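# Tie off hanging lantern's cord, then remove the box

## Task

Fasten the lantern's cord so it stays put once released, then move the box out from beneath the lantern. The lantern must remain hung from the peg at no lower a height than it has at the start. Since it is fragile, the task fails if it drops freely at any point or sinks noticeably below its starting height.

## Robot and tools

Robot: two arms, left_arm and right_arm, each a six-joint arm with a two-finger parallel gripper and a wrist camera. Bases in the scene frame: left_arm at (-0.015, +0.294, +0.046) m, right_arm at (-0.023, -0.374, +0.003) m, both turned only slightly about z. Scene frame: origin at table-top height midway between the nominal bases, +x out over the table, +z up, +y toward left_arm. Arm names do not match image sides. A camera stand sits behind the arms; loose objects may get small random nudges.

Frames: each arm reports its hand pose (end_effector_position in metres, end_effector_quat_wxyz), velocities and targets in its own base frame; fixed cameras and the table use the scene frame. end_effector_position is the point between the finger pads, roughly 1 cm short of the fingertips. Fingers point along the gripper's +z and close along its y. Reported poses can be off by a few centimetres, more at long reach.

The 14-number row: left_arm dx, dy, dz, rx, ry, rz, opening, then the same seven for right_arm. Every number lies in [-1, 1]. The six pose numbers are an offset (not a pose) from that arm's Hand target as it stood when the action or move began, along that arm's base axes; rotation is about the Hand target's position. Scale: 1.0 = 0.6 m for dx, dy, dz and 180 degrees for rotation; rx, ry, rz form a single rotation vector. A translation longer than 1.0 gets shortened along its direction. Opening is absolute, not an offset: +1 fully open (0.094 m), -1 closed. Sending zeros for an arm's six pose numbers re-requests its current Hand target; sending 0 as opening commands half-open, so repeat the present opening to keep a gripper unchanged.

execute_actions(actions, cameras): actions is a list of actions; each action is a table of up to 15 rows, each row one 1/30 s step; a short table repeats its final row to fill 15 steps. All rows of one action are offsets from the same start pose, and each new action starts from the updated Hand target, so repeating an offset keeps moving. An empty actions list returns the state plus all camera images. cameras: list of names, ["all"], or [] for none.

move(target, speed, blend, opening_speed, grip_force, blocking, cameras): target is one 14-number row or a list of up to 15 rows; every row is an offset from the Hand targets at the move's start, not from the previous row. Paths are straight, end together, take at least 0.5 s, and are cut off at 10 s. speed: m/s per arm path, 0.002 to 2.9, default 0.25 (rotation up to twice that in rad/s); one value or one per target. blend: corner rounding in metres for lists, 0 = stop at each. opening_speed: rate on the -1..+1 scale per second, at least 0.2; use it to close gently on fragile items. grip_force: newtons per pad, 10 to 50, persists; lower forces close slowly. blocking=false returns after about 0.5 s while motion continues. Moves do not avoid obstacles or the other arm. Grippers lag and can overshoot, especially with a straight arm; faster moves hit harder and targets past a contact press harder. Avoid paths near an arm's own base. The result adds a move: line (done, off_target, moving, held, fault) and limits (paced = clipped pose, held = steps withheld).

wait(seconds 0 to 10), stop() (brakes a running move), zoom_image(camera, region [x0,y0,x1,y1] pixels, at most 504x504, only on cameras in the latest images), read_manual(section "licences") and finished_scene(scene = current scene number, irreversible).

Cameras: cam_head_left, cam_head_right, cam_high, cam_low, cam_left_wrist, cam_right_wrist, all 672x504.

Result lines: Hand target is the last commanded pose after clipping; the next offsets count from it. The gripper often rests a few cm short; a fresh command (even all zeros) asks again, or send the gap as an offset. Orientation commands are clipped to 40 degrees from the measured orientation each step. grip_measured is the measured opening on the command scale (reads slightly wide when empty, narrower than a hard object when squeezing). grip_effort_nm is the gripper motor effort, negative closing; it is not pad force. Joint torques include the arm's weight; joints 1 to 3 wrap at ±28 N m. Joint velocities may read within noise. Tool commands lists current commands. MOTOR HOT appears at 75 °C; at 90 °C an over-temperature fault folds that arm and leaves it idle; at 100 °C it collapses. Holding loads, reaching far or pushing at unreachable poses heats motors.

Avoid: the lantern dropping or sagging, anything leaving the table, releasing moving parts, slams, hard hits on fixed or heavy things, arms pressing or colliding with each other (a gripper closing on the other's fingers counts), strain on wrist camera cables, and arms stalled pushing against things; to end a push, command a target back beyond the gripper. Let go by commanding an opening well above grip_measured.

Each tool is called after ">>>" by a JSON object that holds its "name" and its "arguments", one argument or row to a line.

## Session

>>> {"name": "execute_actions", "arguments": {
  "actions": []
}}

Scene clock: 0.00 s.
left_arm: end_effector_position=(+0.3163, -0.1467, +0.1690) grip_measured=+1.000 grip_effort_nm=n/a end_effector_quat_wxyz=(+0.617, +0.106, +0.775, -0.089) | right_arm: end_effector_position=(+0.2842, -0.0288, +0.2210) grip_measured=+1.000 grip_effort_nm=n/a end_effector_quat_wxyz=(+0.650, -0.046, +0.756, -0.061)
Joint positions: left_arm=[-0.594 1.045 0.303 0.506 -0.307 -0.08 0.094] | right_arm=[-0.223 0.49 0.31 0.029 -0.187 -0.182 0.094]
Joint velocities: within noise
Joint torques (N m): no reading
Heat: left arm: 34 °C; right arm: 27 °C.
Hand target: left_arm +0.3164, -0.1466, +0.1711; +0.618, +0.105, +0.774, -0.089 | right_arm +0.2837, -0.0286, +0.2268; +0.655, -0.046, +0.752, -0.062
Tool commands: left_gripper/opening=+1.0 right_gripper/opening=+1.0

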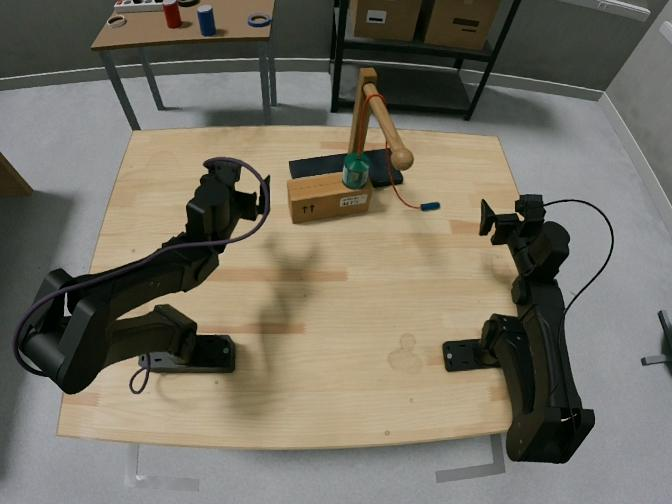

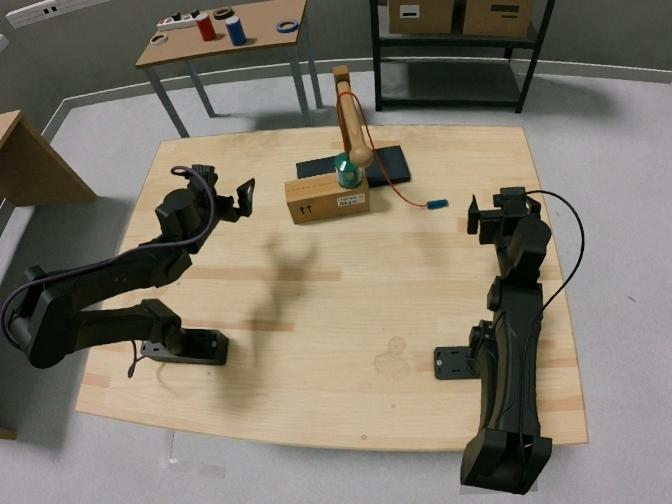

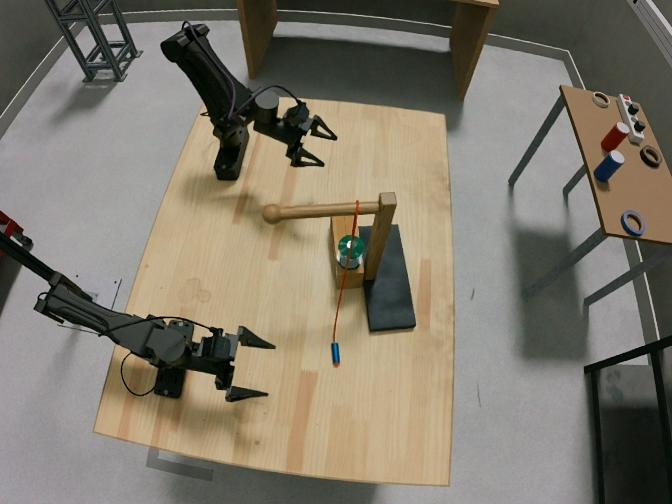

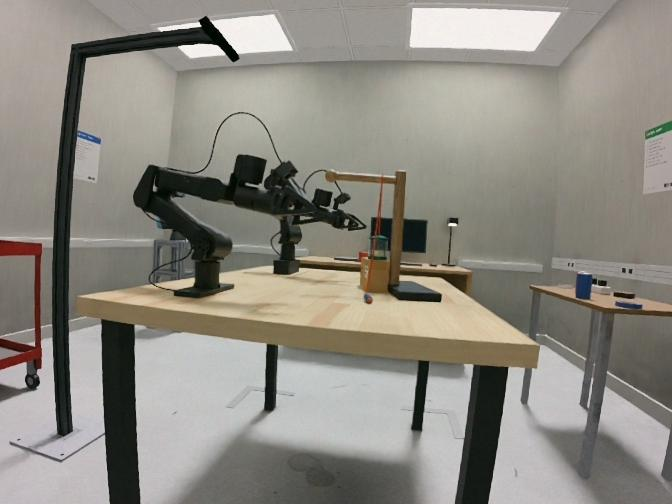

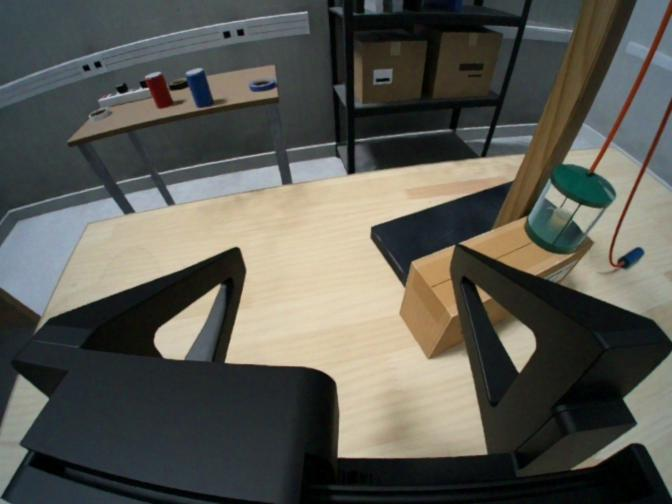

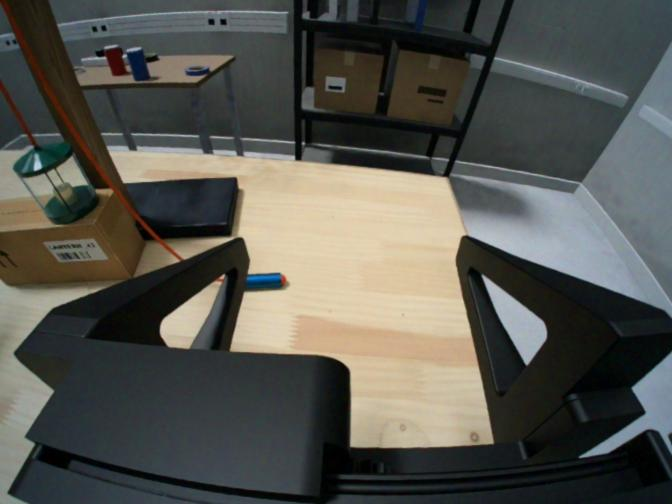

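>>> {"name": "zoom_image", "arguments": {
  "camera": "cam_left_wrist",
  "region": [390, 0, 672, 360]
}}

>>> {"name": "zoom_image", "arguments": {
  "camera": "cam_right_wrist",
  "region": [0, 60, 300, 310]
}}

>>> {"name": "zoom_image", "arguments": {
  "camera": "cam_high",
  "region": [240, 170, 440, 380]
}}

>>> {"name": "zoom_image", "arguments": {
  "camera": "cam_low",
  "region": [310, 150, 450, 320]
}}

>>> {"name": "zoom_image", "arguments": {
  "camera": "cam_head_left",
  "region": [270, 50, 470, 240]
}}

Scaled by 1.400 from the camera's 672x504 image, which has a finer 960x720 frame.

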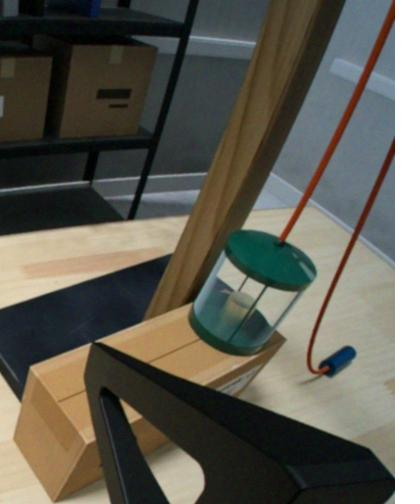

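Scaled by 1.680 from the camera's 672x504 image, which has a finer 960x720 frame.

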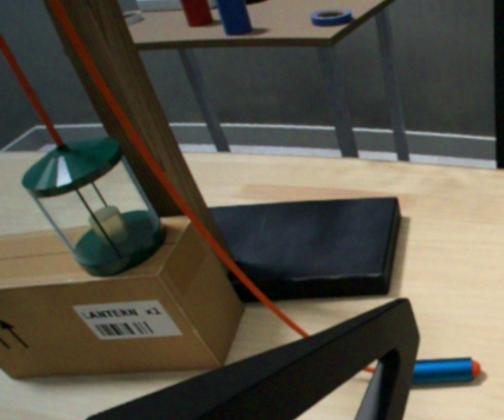

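Scaled by 2.400 from the camera's 672x504 image, which has a finer 960x720 frame.

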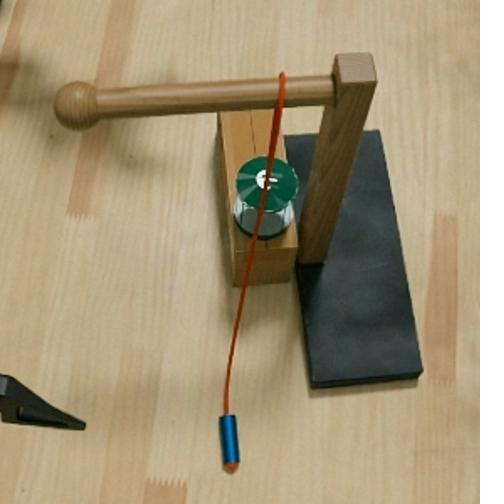

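Scaled by 2.965 from the camera's 672x504 image, which has a finer 960x720 frame.

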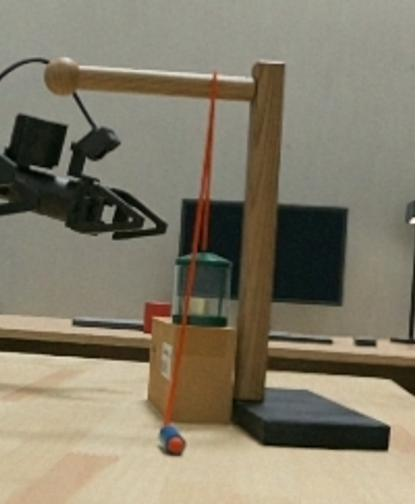

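Scaled by 2.520 from the camera's 672x504 image, which has a finer 960x720 frame.

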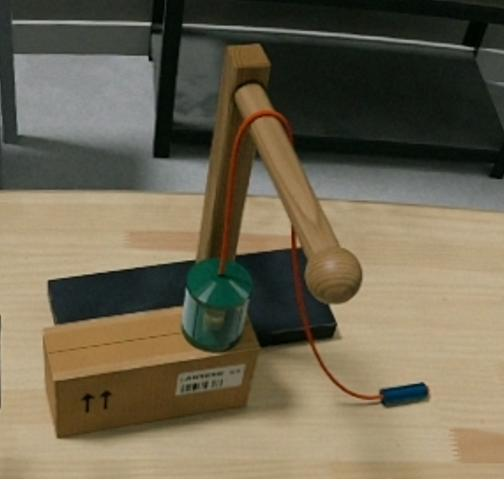

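>>> {"name": "move", "arguments": {
  "target": [-0.161,0.378,0.048,0,0,0,0.6, 0.2450,0.0650,-0.2187,-0.2084,0.2807,0.4332,-0.05],
  "speed": 0.4,
  "cameras": ["cam_right_wrist", "cam_high", "cam_head_left"]
}}

Scene clock: 120.53 s.
left_arm: end_effector_position=(+0.2201, +0.0797, +0.1903) grip_measured=+0.602 grip_effort_nm=-0.12 end_effector_quat_wxyz=(+0.610, +0.101, +0.781, -0.087) | right_arm: end_effector_position=(+0.4301, +0.0084, +0.0985) grip_measured=-0.049 grip_effort_nm=-0.07 end_effector_quat_wxyz=(-0.156, +0.690, -0.693, -0.143)
Joint positions: left_arm=[1.178 0.894 0.542 -0.757 1.3 1.081 0.075] | right_arm=[-0.156 2.239 2.026 -1.409 -0.423 -1.733 0.045]
Joint torques (N m): left_arm=[0.77 -0.24 8.53 0.73 0.81 0.11] | right_arm=[0.02 -10.28 9.4 -0.23 -0.33 -0.09]
Heat: left arm: 38 °C; right arm: 35 °C.
Hand target: left_arm +0.2198, +0.0802, +0.2000; +0.618, +0.105, +0.774, -0.089 | right_arm +0.4308, +0.0105, +0.0956; -0.153, +0.690, -0.690, -0.153
Off the commanded pose: left_arm 0.010 m, 1 deg | right_arm 0.004 m, 1 deg.
move: done
Images, in order (width x height): cam_head_left 672x504, cam_high 672x504, cam_right_wrist 672x504.

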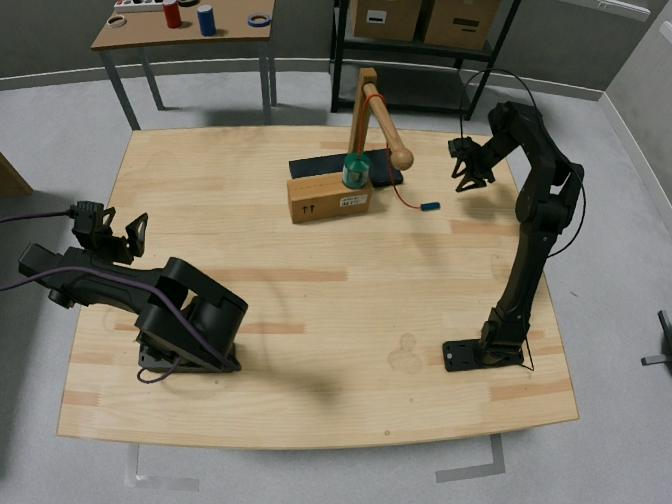

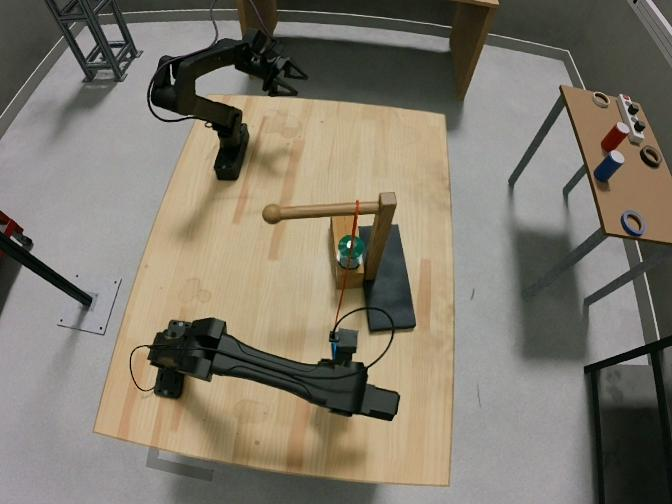

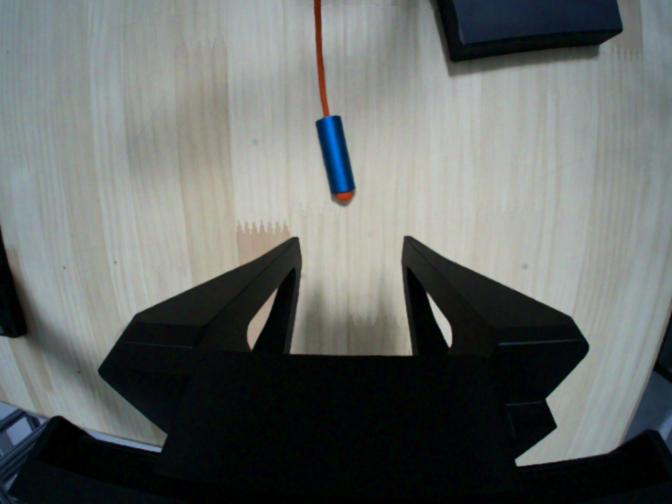

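>>> {"name": "move", "arguments": {
  "target": [
    [0,0,0,0,0,0,0.6, -0.0092,0.0505,-0.0848,0,0,0.0628,-0.05],
    [0,0,0,0,0,0,0.6, -0.0138,0.0747,-0.1377,0,0,0.0628,-0.05]
  ],
  "speed": [0.2,0.06],
  "blend": [0.01,0],
  "cameras": ["cam_right_wrist"]
}}

Scene clock: 172.73 s.
left_arm: end_effector_position=(+0.2196, +0.0795, +0.1899) grip_measured=+0.602 grip_effort_nm=-0.12 end_effector_quat_wxyz=(+0.610, +0.101, +0.781, -0.087) | right_arm: end_effector_position=(+0.4261, +0.0515, +0.0249) grip_measured=-0.049 grip_effort_nm=-0.06 end_effector_quat_wxyz=(-0.142, +0.759, -0.617, -0.153)
Joint positions: left_arm=[1.18 0.894 0.542 -0.765 1.3 1.089 0.075] | right_arm=[-0.052 2.306 1.846 -1.197 -0.413 -1.846 0.045]
Joint torques (N m): left_arm=[0.61 0.03 8.66 0.72 0.82 0.11] | right_arm=[0.4 -10.78 5.68 -0.03 -0.32 0.06]
Heat: left arm: 43 °C; right arm: 33 °C.
Hand target: left_arm +0.2199, +0.0802, +0.2000; +0.618, +0.105, +0.774, -0.089 | right_arm +0.4225, +0.0553, +0.0130; -0.137, +0.755, -0.619, -0.168
Off the commanded pose: left_arm 0.010 m, 1 deg | right_arm 0.013 m, 2 deg.
move: off_target (right_arm)
Images, in order (width x height): cam_right_wrist 672x504.

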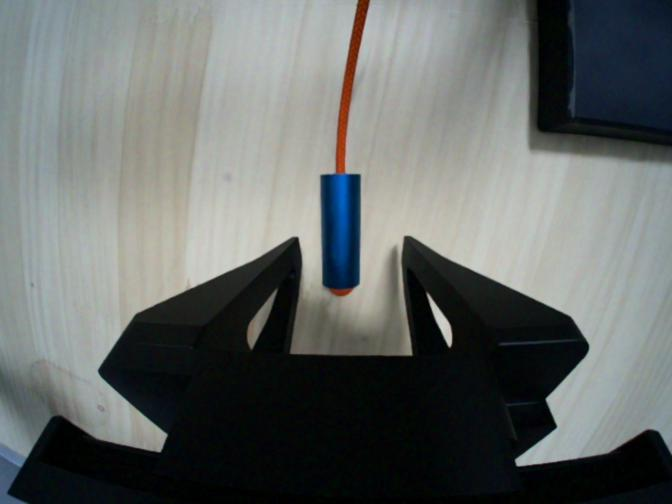

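>>> {"name": "move", "arguments": {
  "target": [0,0,0,0,0,0,0.6, -0.0019,0.0098,-0.0217,0,0,0,-0.05],
  "speed": 0.05,
  "cameras": ["cam_right_wrist"]
}}

Scene clock: 191.93 s.
left_arm: end_effector_position=(+0.2196, +0.0795, +0.1899) grip_measured=+0.602 grip_effort_nm=-0.12 end_effector_quat_wxyz=(+0.610, +0.101, +0.781, -0.087) | right_arm: end_effector_position=(+0.4255, +0.0563, +0.0118) grip_measured=-0.049 grip_effort_nm=-0.06 end_effector_quat_wxyz=(-0.142, +0.758, -0.618, -0.153)
Joint positions: left_arm=[1.18 0.894 0.542 -0.765 1.3 1.089 0.075] | right_arm=[-0.04 2.314 1.807 -1.144 -0.413 -1.832 0.045]
Joint torques (N m): left_arm=[0.64 0.03 8.72 0.72 0.84 0.11] | right_arm=[0.57 -10.74 5.57 0 -0.36 0.07]
Heat: left arm: 43 °C; right arm: 31 °C.
Hand target: left_arm +0.2199, +0.0802, +0.2000; +0.618, +0.105, +0.774, -0.089 | right_arm +0.4212, +0.0612, -0.0001; -0.137, +0.755, -0.619, -0.168
Off the commanded pose: left_arm 0.010 m, 1 deg | right_arm 0.013 m, 2 deg.
move: off_target (right_arm)
Images, in order (width x height): cam_right_wrist 672x504.

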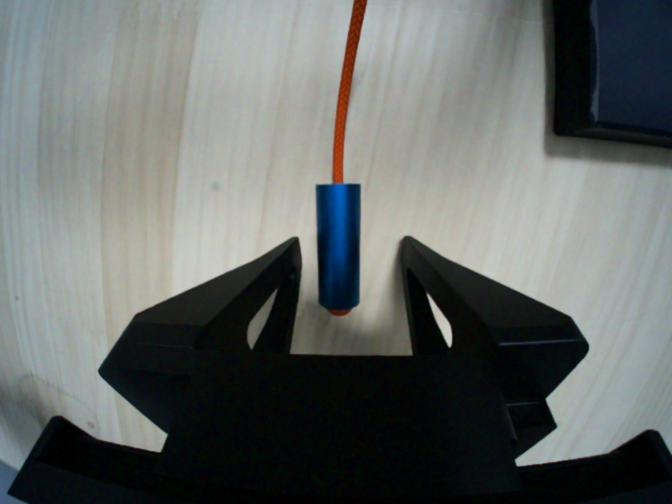

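>>> {"name": "move", "arguments": {
  "target": [0,0,0,0,0,0,0.6, -0.0005,0.0025,-0.0090,0,0,0,-0.05],
  "speed": 0.04
}}

>>> {"name": "move", "arguments": {
  "target": [0,0,0,0,0,0,0.6, 0,0,0,0,0,0,-0.9],
  "opening_speed": 0.8,
  "cameras": ["cam_right_wrist"]
}}

Scene clock: 209.20 s.
left_arm: end_effector_position=(+0.2196, +0.0795, +0.1899) grip_measured=+0.602 grip_effort_nm=-0.12 end_effector_quat_wxyz=(+0.610, +0.101, +0.781, -0.087) | right_arm: end_effector_position=(+0.4259, +0.0578, +0.0108) grip_measured=-0.049 grip_effort_nm=-0.06 end_effector_quat_wxyz=(-0.144, +0.758, -0.617, -0.153)
Joint positions: left_arm=[1.18 0.894 0.542 -0.765 1.3 1.089 0.075] | right_arm=[-0.038 2.314 1.802 -1.136 -0.416 -1.83 0.045]
Joint torques (N m): left_arm=[0.72 0.03 8.66 0.72 0.82 0.1] | right_arm=[0.62 -10.41 4.72 0.14 -0.35 0.05]
Heat: left arm: 44 °C; right arm: 35 °C.
Hand target: left_arm +0.2199, +0.0802, +0.2000; +0.618, +0.105, +0.774, -0.089 | right_arm +0.4209, +0.0627, -0.0055; -0.137, +0.755, -0.619, -0.168
Off the commanded pose: left_arm 0.010 m, 1 deg | right_arm 0.018 m, 2 deg.
move: off_target (right_arm)

Scene clock: 210.47 s.
left_arm: end_effector_position=(+0.2196, +0.0795, +0.1899) grip_measured=+0.602 grip_effort_nm=-0.12 end_effector_quat_wxyz=(+0.610, +0.101, +0.781, -0.087) | right_arm: end_effector_position=(+0.4280, +0.0582, +0.0108) grip_measured=-0.653 grip_effort_nm=-1.02 end_effector_quat_wxyz=(-0.147, +0.758, -0.617, -0.150)
Joint positions: left_arm=[1.18 0.894 0.542 -0.765 1.3 1.089 0.075] | right_arm=[-0.038 2.314 1.802 -1.126 -0.419 -1.827 0.016]
Joint torques (N m): left_arm=[0.64 0.03 8.66 0.72 0.81 0.1] | right_arm=[0.54 -10.3 4.82 0.09 -0.29 0.06]
Heat: left arm: 44 °C; right arm: 35 °C.
Hand target: left_arm +0.2199, +0.0802, +0.2000; +0.618, +0.105, +0.774, -0.089 | right_arm +0.4210, +0.0627, -0.0055; -0.137, +0.755, -0.619, -0.168
Off the commanded pose: left_arm 0.010 m, 1 deg | right_arm 0.018 m, 2 deg.
move: off_target (right_arm)
Images, in order (width x height): cam_right_wrist 672x504.

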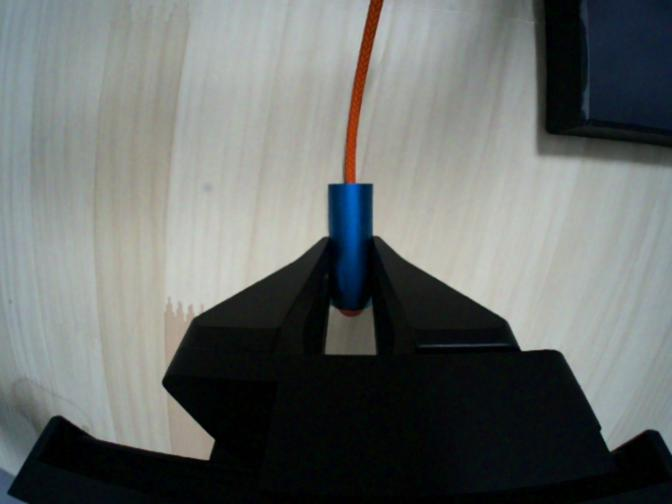

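>>> {"name": "move", "arguments": {
  "target": [
    [0,0,0,0,0,0,0.6, -0.01,-0.01,0.10,0,0,0,-0.9],
    [0,0,0,0,0,0,0.6, -0.1017,-0.0045,0.4258,0.3397,-0.1913,-0.3992,-0.9]
  ],
  "speed": [0.15,0.35],
  "blend": [0.02,0],
  "cameras": ["cam_right_wrist", "cam_high", "cam_low"]
}}

Scene clock: 281.30 s.
left_arm: end_effector_position=(+0.2196, +0.0795, +0.1899) grip_measured=+0.602 grip_effort_nm=-0.13 end_effector_quat_wxyz=(+0.610, +0.101, +0.781, -0.087) | right_arm: end_effector_position=(+0.3621, +0.0592, +0.2485) grip_measured=-0.653 grip_effort_nm=-1.02 end_effector_quat_wxyz=(+0.691, -0.125, +0.702, +0.123)
Joint positions: left_arm=[1.18 0.894 0.542 -0.765 1.3 1.089 0.075] | right_arm=[-0.021 1.051 0.424 0.609 -0.373 -0.007 0.016]
Joint torques (N m): left_arm=[0.64 -0.02 8.69 0.73 0.84 0.11] | right_arm=[0.57 -3.15 7.05 2.12 0.11 0.05]
Heat: left arm: 45 °C; right arm: 39 °C.
Hand target: left_arm +0.2199, +0.0802, +0.2000; +0.618, +0.105, +0.774, -0.089 | right_arm +0.3600, +0.0600, +0.2502; +0.696, -0.123, +0.696, +0.123
Off the commanded pose: left_arm 0.010 m, 1 deg | right_arm 0.003 m, 1 deg.
move: done
Images, in order (width x height): cam_high 672x504, cam_low 672x504, cam_right_wrist 672x504.

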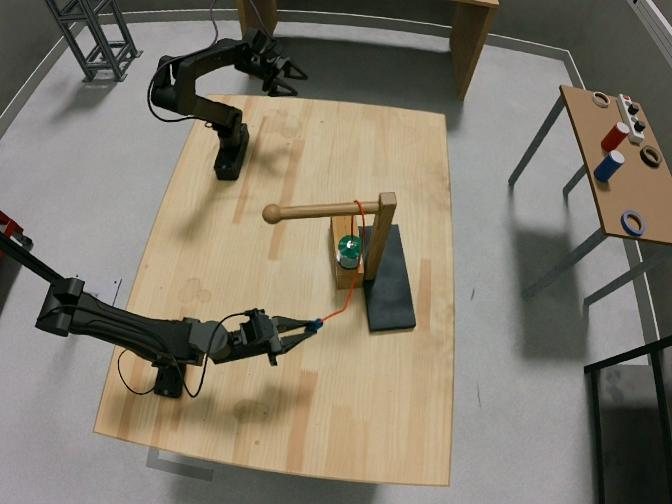

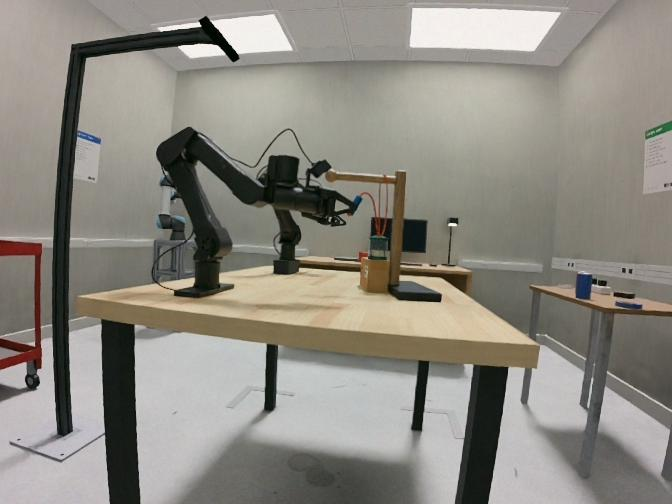

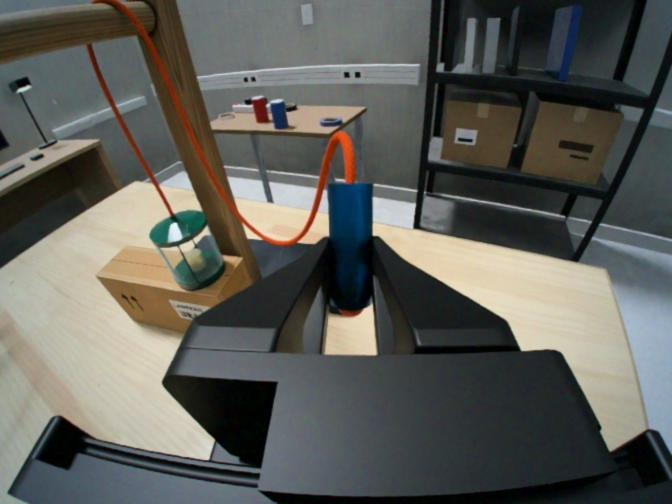

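>>> {"name": "move", "arguments": {
  "target": [0,0,0,0,0,0,0.6, -0.05,0,0,0.0396,-0.0546,0.1766,-0.9],
  "speed": 0.35,
  "cameras": ["cam_right_wrist"]
}}

>>> {"name": "zoom_image", "arguments": {
  "camera": "cam_right_wrist",
  "region": [120, 0, 560, 330]
}}

Scene clock: 323.03 s.
left_arm: end_effector_position=(+0.2196, +0.0795, +0.1899) grip_measured=+0.602 grip_effort_nm=-0.12 end_effector_quat_wxyz=(+0.610, +0.101, +0.781, -0.087) | right_arm: end_effector_position=(+0.3294, +0.0612, +0.2390) grip_measured=-0.653 grip_effort_nm=-1.02 end_effector_quat_wxyz=(+0.673, -0.258, +0.602, +0.343)
Joint positions: left_arm=[1.18 0.894 0.542 -0.765 1.3 1.089 0.075] | right_arm=[-0.344 1.511 0.383 1.525 -1.195 0.437 0.016]
Joint torques (N m): left_arm=[0.68 0.01 8.66 0.72 0.83 0.11] | right_arm=[-0.23 -3.99 7.65 1.84 0.26 0.06]
Heat: left arm: 46 °C; right arm: 33 °C.
Hand target: left_arm +0.2199, +0.0802, +0.2000; +0.618, +0.105, +0.774, -0.089 | right_arm +0.3300, +0.0600, +0.2500; +0.699, -0.275, +0.566, +0.340
Off the commanded pose: left_arm 0.010 m, 1 deg | right_arm 0.011 m, 5 deg.
joint sent to its limit (right arm) — joint 4 (wrist pitch), upper limit. The joint targets are off in orientation, not in position.
move: off_target (right_arm)
Images, in order (width x height): cam_right_wrist 672x504.

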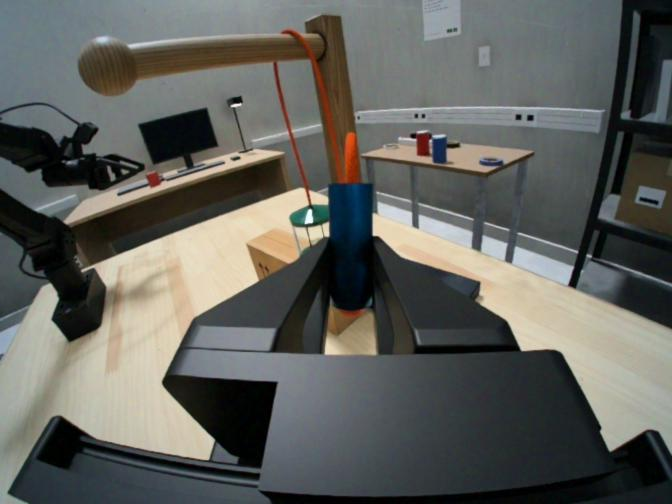

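Scaled by 1.145 from the camera's 672x504 image, which has a finer 960x720 frame.

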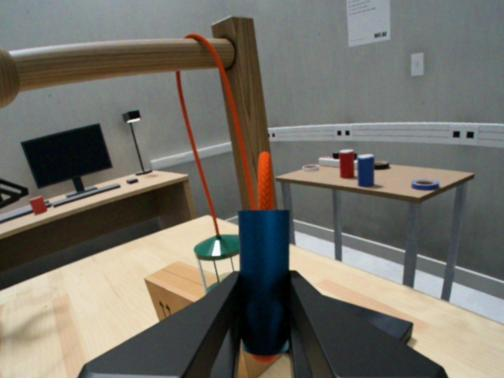

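>>> {"name": "move", "arguments": {
  "target": [
    [0.300,-0.0836,-0.0333,-0.0340,-0.0630,-0.1611,0.6, 0.03,0.1333,-0.1333,-0.0352,0.0585,-0.2318,-0.9],
    [0.300,-0.0836,-0.0333,-0.0340,-0.0630,-0.1611,0.6, -0.1333,0.3833,-0.2167,-0.0352,0.0585,-0.2318,-0.9],
    [0.300,-0.0836,-0.0333,-0.0340,-0.0630,-0.1611,0.6, -0.1333,0.65,-0.0167,-0.0352,0.0585,-0.2318,-0.9]
  ],
  "speed": [0.3,0.25,0.25],
  "blend": [0.03,0.05,0],
  "cameras": ["cam_high", "cam_low", "cam_head_left", "cam_right_wrist"]
}}

>>> {"name": "zoom_image", "arguments": {
  "camera": "cam_low",
  "region": [300, 150, 450, 310]
}}

>>> {"name": "zoom_image", "arguments": {
  "camera": "cam_head_left",
  "region": [270, 50, 470, 240]
}}

Scene clock: 505.23 s.
left_arm: end_effector_position=(+0.3998, +0.0325, +0.1912) grip_measured=+0.602 grip_effort_nm=-0.12 end_effector_quat_wxyz=(+0.659, +0.279, +0.648, -0.261) | right_arm: end_effector_position=(+0.2498, +0.4449, +0.2366) grip_measured=-0.653 grip_effort_nm=-1.02 end_effector_quat_wxyz=(+0.704, -0.069, +0.704, +0.059)
Joint positions: left_arm=[0.528 1.787 0.707 1.1 1.31 0.009 0.075] | right_arm=[1.395 1.991 1.244 0.744 1.213 -0.011 0.016]
Joint torques (N m): left_arm=[-0.54 -5.74 4.03 1.73 -0.06 -0.06] | right_arm=[0.17 -9.68 10.89 1.3 0.16 0.08]
Heat: left arm: 47 °C; right arm: 37 °C.
Hand target: left_arm +0.3999, +0.0301, +0.1799; +0.653, +0.271, +0.653, -0.270 | right_arm +0.2501, +0.4500, +0.2400; +0.704, -0.062, +0.705, +0.061
Off the commanded pose: left_arm 0.011 m, 2 deg | right_arm 0.006 m, 1 deg.
move: off_target (left_arm)
Images, in order (width x height): cam_head_left 672x504, cam_high 672x504, cam_low 672x504, cam_right_wrist 672x504.

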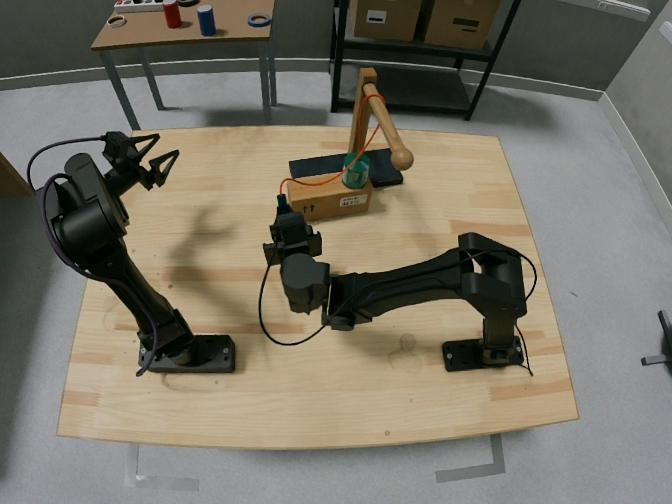

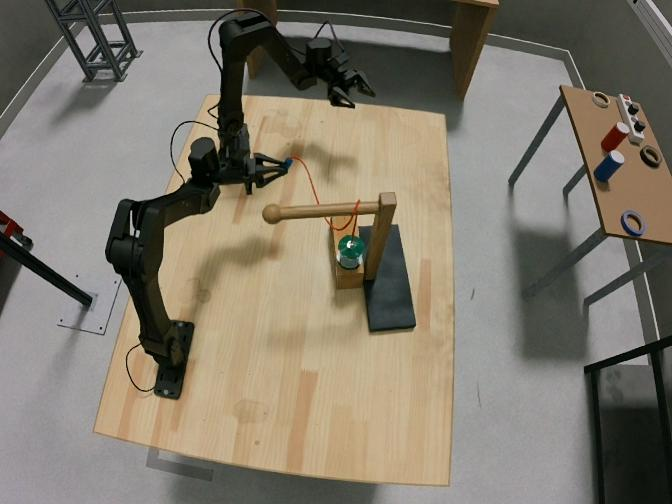

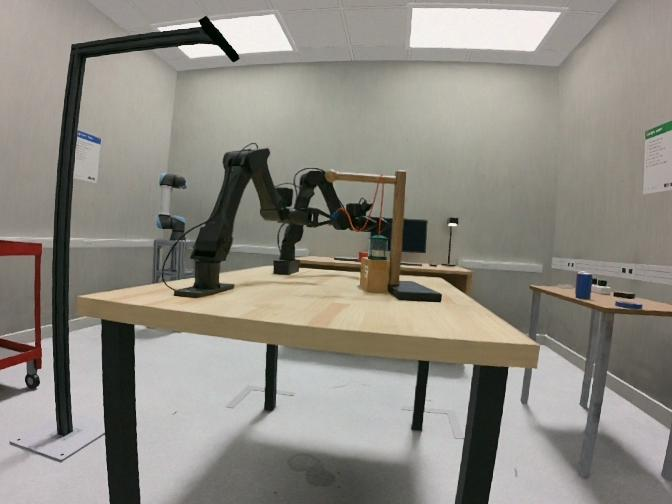

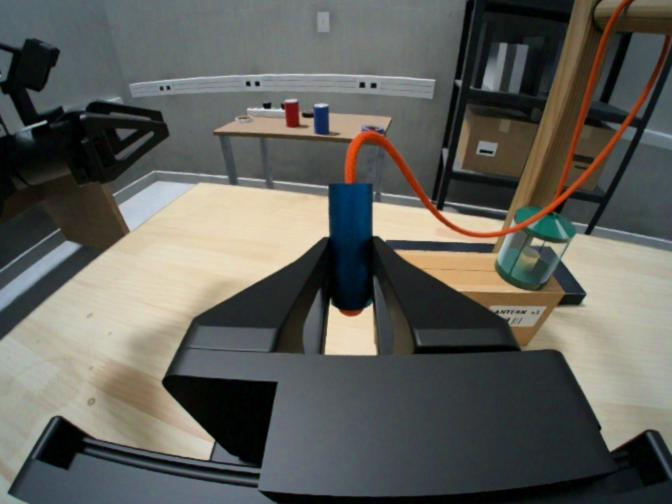

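Scaled by 3.150 from the camera's 672x504 image, which has a finer 960x720 frame.

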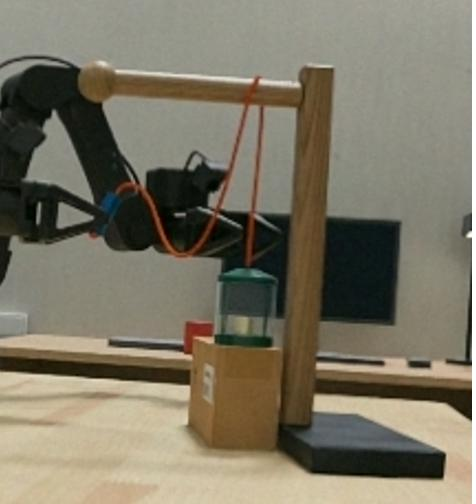

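Scaled by 2.520 from the camera's 672x504 image, which has a finer 960x720 frame.

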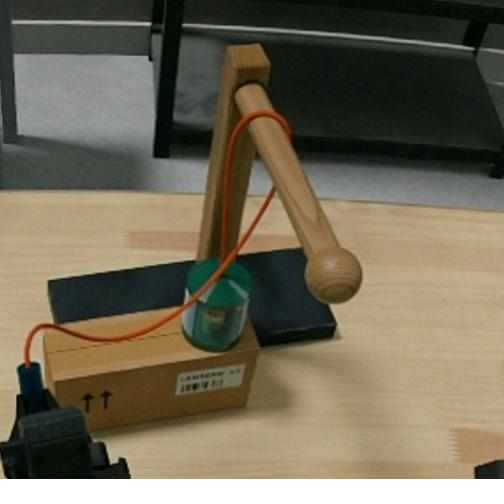

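>>> {"name": "move", "arguments": {
  "target": [
    [0,0,0,0,0,0,0.6,0.0667,-0.0167,0.2667,0,0,0,-0.9],
    [0,0,0,0,0,0,0.6,0.1167,-0.25,0.4333,0,0,0,-0.9]
  ],
  "speed": 0.22,
  "blend": [0.05,0],
  "cameras": ["cam_low","cam_head_left","cam_high"]
}}

Scene clock: 559.83 s.
left_arm: end_effector_position=(+0.3998, +0.0325, +0.1912) grip_measured=+0.602 grip_effort_nm=-0.12 end_effector_quat_wxyz=(+0.659, +0.279, +0.648, -0.261) | right_arm: end_effector_position=(+0.3228, +0.3043, +0.4868) grip_measured=-0.653 grip_effort_nm=-1.02 end_effector_quat_wxyz=(+0.700, -0.070, +0.709, +0.049)
Joint positions: left_arm=[0.528 1.787 0.707 1.1 1.31 0.009 0.075] | right_arm=[1.081 1.542 1.748 -0.233 0.913 -0.009 0.016]
Joint torques (N m): left_arm=[-0.57 -5.74 3.93 1.73 -0.04 -0.06] | right_arm=[-0.08 -7.49 10.5 1.53 0 0.06]
Heat: left arm: 40 °C; right arm: 35 °C.
Hand target: left_arm +0.3999, +0.0301, +0.1799; +0.653, +0.271, +0.653, -0.270 | right_arm +0.3201, +0.2999, +0.4999; +0.704, -0.062, +0.705, +0.061
Off the commanded pose: left_arm 0.011 m, 2 deg | right_arm 0.014 m, 2 deg.
move: off_target (left_arm, right_arm)
Images, in order (width x height): cam_head_left 672x504, cam_high 672x504, cam_low 672x504.

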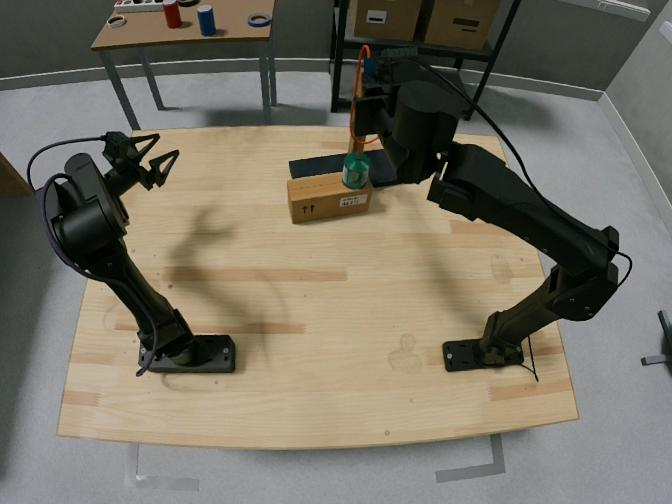

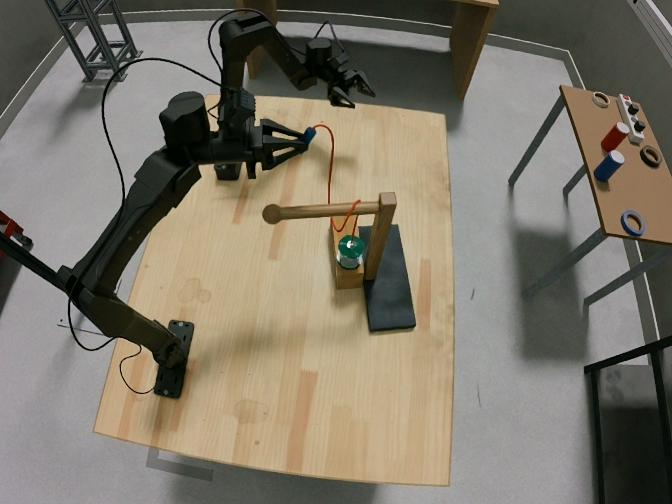

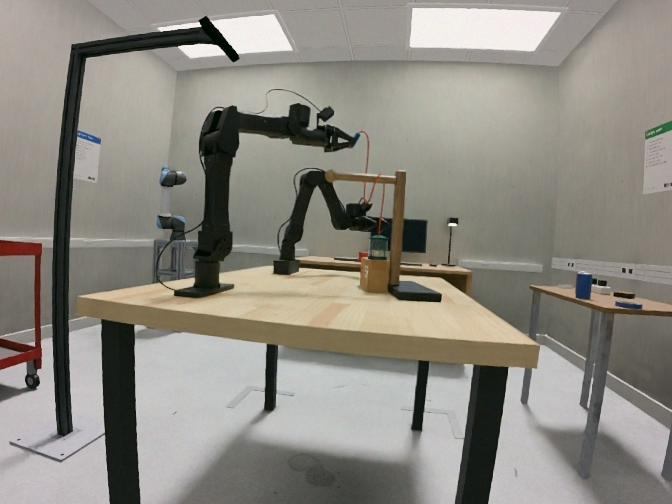

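>>> {"name": "move", "arguments": {
  "target": [
    [0,0,0,0,0,0,0.6,0.0333,-0.3,-0.1333,0,0,0,-0.9],
    [0,0,0,0,0,0,0.6,0.0667,-0.3667,-0.3667,0,0,0,-0.9]
  ],
  "speed": 0.22,
  "blend": [0.05,0],
  "cameras": ["cam_low","cam_head_left","cam_high"]
}}

Scene clock: 574.63 s.
left_arm: end_effector_position=(+0.3998, +0.0325, +0.1912) grip_measured=+0.602 grip_effort_nm=-0.12 end_effector_quat_wxyz=(+0.659, +0.279, +0.648, -0.261) | right_arm: end_effector_position=(+0.3597, +0.0806, +0.2795) grip_measured=-0.653 grip_effort_nm=-1.02 end_effector_quat_wxyz=(+0.700, -0.062, +0.709, +0.059)
Joint positions: left_arm=[0.528 1.787 0.707 1.1 1.31 0.009 0.075] | right_arm=[0.262 0.976 0.518 0.446 0.09 -0.002 0.016]
Joint torques (N m): left_arm=[-0.53 -5.67 4.03 1.72 -0.04 -0.04] | right_arm=[-0.59 -1.84 7.83 2.18 -0.08 0.01]
Heat: left arm: 40 °C; right arm: 35 °C.
Hand target: left_arm +0.3999, +0.0301, +0.1799; +0.653, +0.271, +0.653, -0.270 | right_arm +0.3601, +0.0801, +0.2799; +0.704, -0.062, +0.705, +0.062
Off the commanded pose: left_arm 0.011 m, 2 deg | right_arm 0.001 m, 1 deg.
move: off_target (left_arm)
Images, in order (width x height): cam_head_left 672x504, cam_high 672x504, cam_low 672x504.

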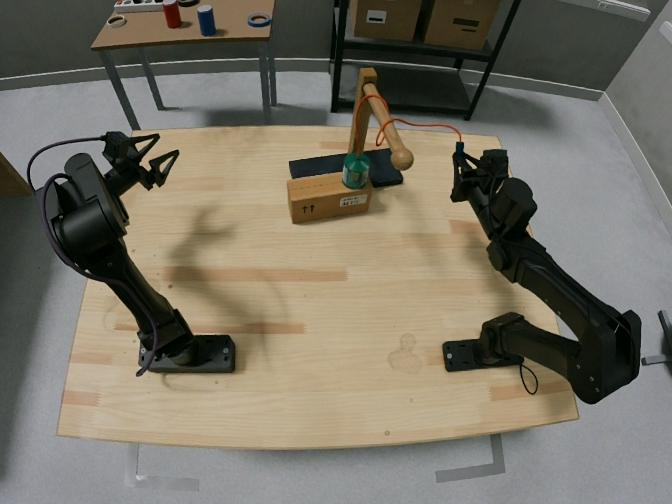

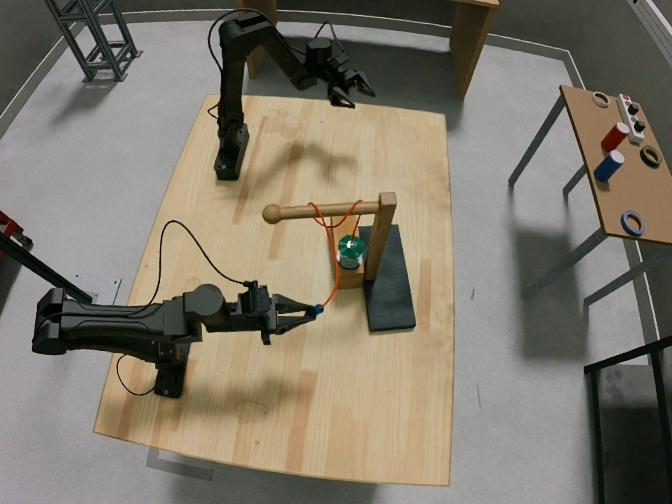

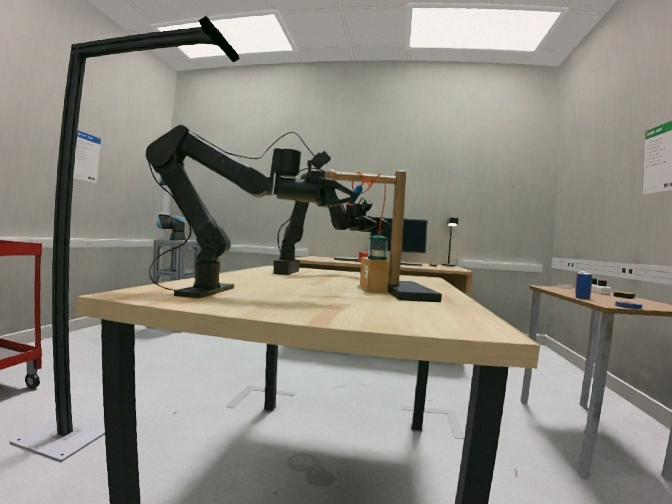

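>>> {"name": "zoom_image", "arguments": {
  "camera": "cam_high",
  "region": [240, 170, 440, 330]
}}

>>> {"name": "zoom_image", "arguments": {
  "camera": "cam_low",
  "region": [300, 150, 450, 310]
}}

Scaled by 2.520 from the camera's 672x504 image, which has a finer 960x720 frame.

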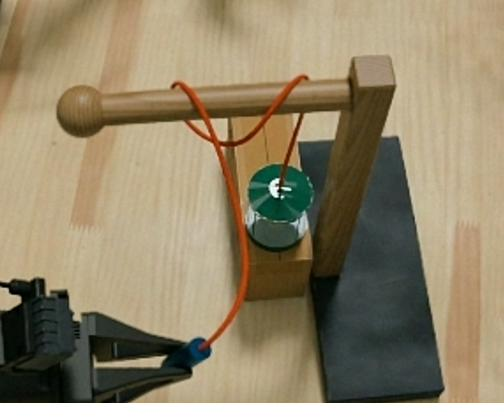

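Scaled by 3.150 from the camera's 672x504 image, which has a finer 960x720 frame.

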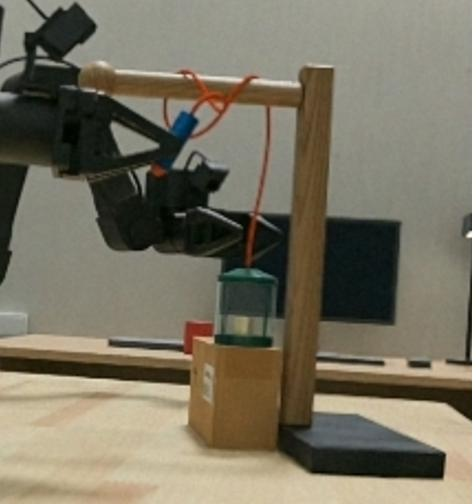

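>>> {"name": "move", "arguments": {
  "target": [
    [0,0,0,0,0,0,0.6,-0.0333,0.1167,-0.1833,0,0,0,-0.9],
    [0,0,0,0,0,0,0.6,-0.1833,0.35,-0.25,0,0,0,-0.9],
    [0,0,0,0,0,0,0.6,-0.1833,0.6167,-0.0667,0,0,0,-0.9]
  ],
  "speed": 0.2,
  "blend": [0.04,0.04,0],
  "cameras": ["cam_low","cam_high"]
}}

Scene clock: 629.33 s.
left_arm: end_effector_position=(+0.3998, +0.0325, +0.1912) grip_measured=+0.602 grip_effort_nm=-0.12 end_effector_quat_wxyz=(+0.659, +0.279, +0.648, -0.261) | right_arm: end_effector_position=(+0.2505, +0.4443, +0.2382) grip_measured=-0.653 grip_effort_nm=-1.02 end_effector_quat_wxyz=(+0.705, -0.067, +0.704, +0.059)
Joint positions: left_arm=[0.528 1.787 0.707 1.1 1.31 0.009 0.075] | right_arm=[1.393 1.989 1.246 0.744 1.215 -0.011 0.016]
Joint torques (N m): left_arm=[-0.53 -5.71 3.96 1.74 -0.04 -0.06] | right_arm=[0.34 -9.44 10.7 1.3 0.13 0.08]
Heat: left arm: 39 °C; right arm: 40 °C.
Hand target: left_arm +0.3999, +0.0301, +0.1799; +0.653, +0.271, +0.653, -0.270 | right_arm +0.2502, +0.4500, +0.2399; +0.704, -0.062, +0.705, +0.062
Off the commanded pose: left_arm 0.011 m, 2 deg | right_arm 0.006 m, 1 deg.
move: off_target (left_arm)
Images, in order (width x height): cam_high 672x504, cam_low 672x504.

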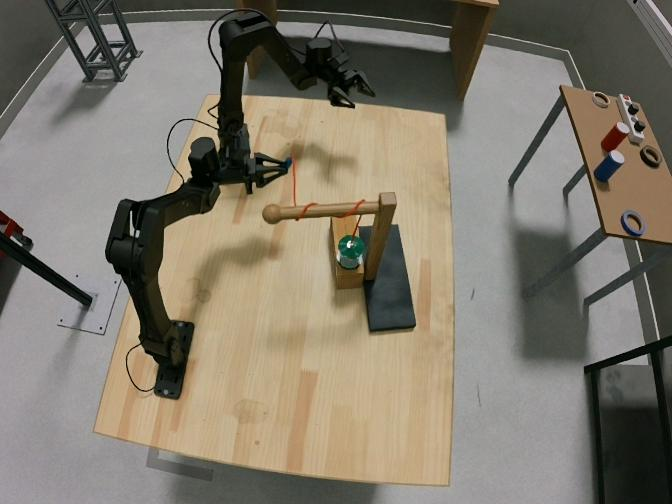

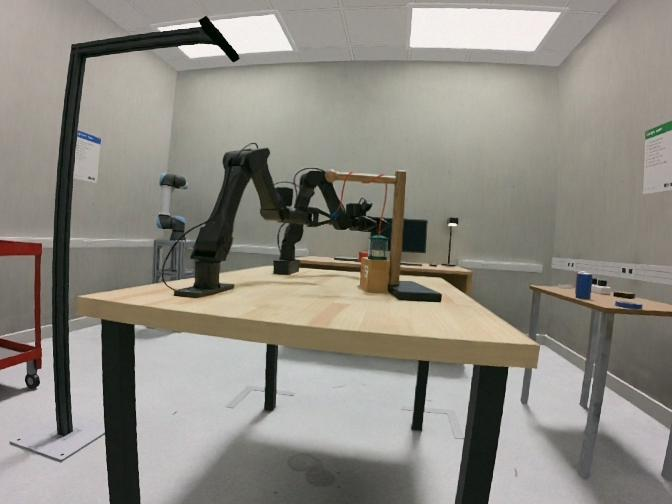

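>>> {"name": "zoom_image", "arguments": {
  "camera": "cam_high",
  "region": [240, 140, 440, 300]
}}

>>> {"name": "zoom_image", "arguments": {
  "camera": "cam_low",
  "region": [300, 150, 450, 310]
}}

Scaled by 2.520 from the camera's 672x504 image, which has a finer 960x720 frame.

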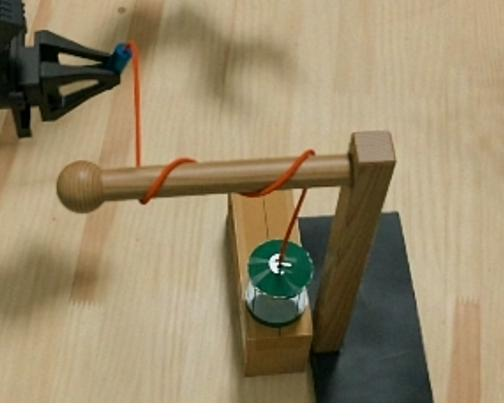

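Scaled by 3.150 from the camera's 672x504 image, which has a finer 960x720 frame.

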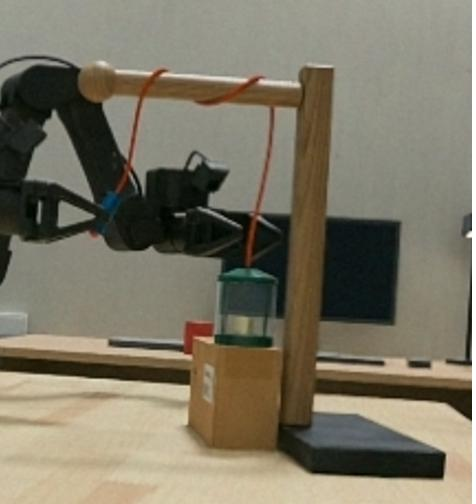

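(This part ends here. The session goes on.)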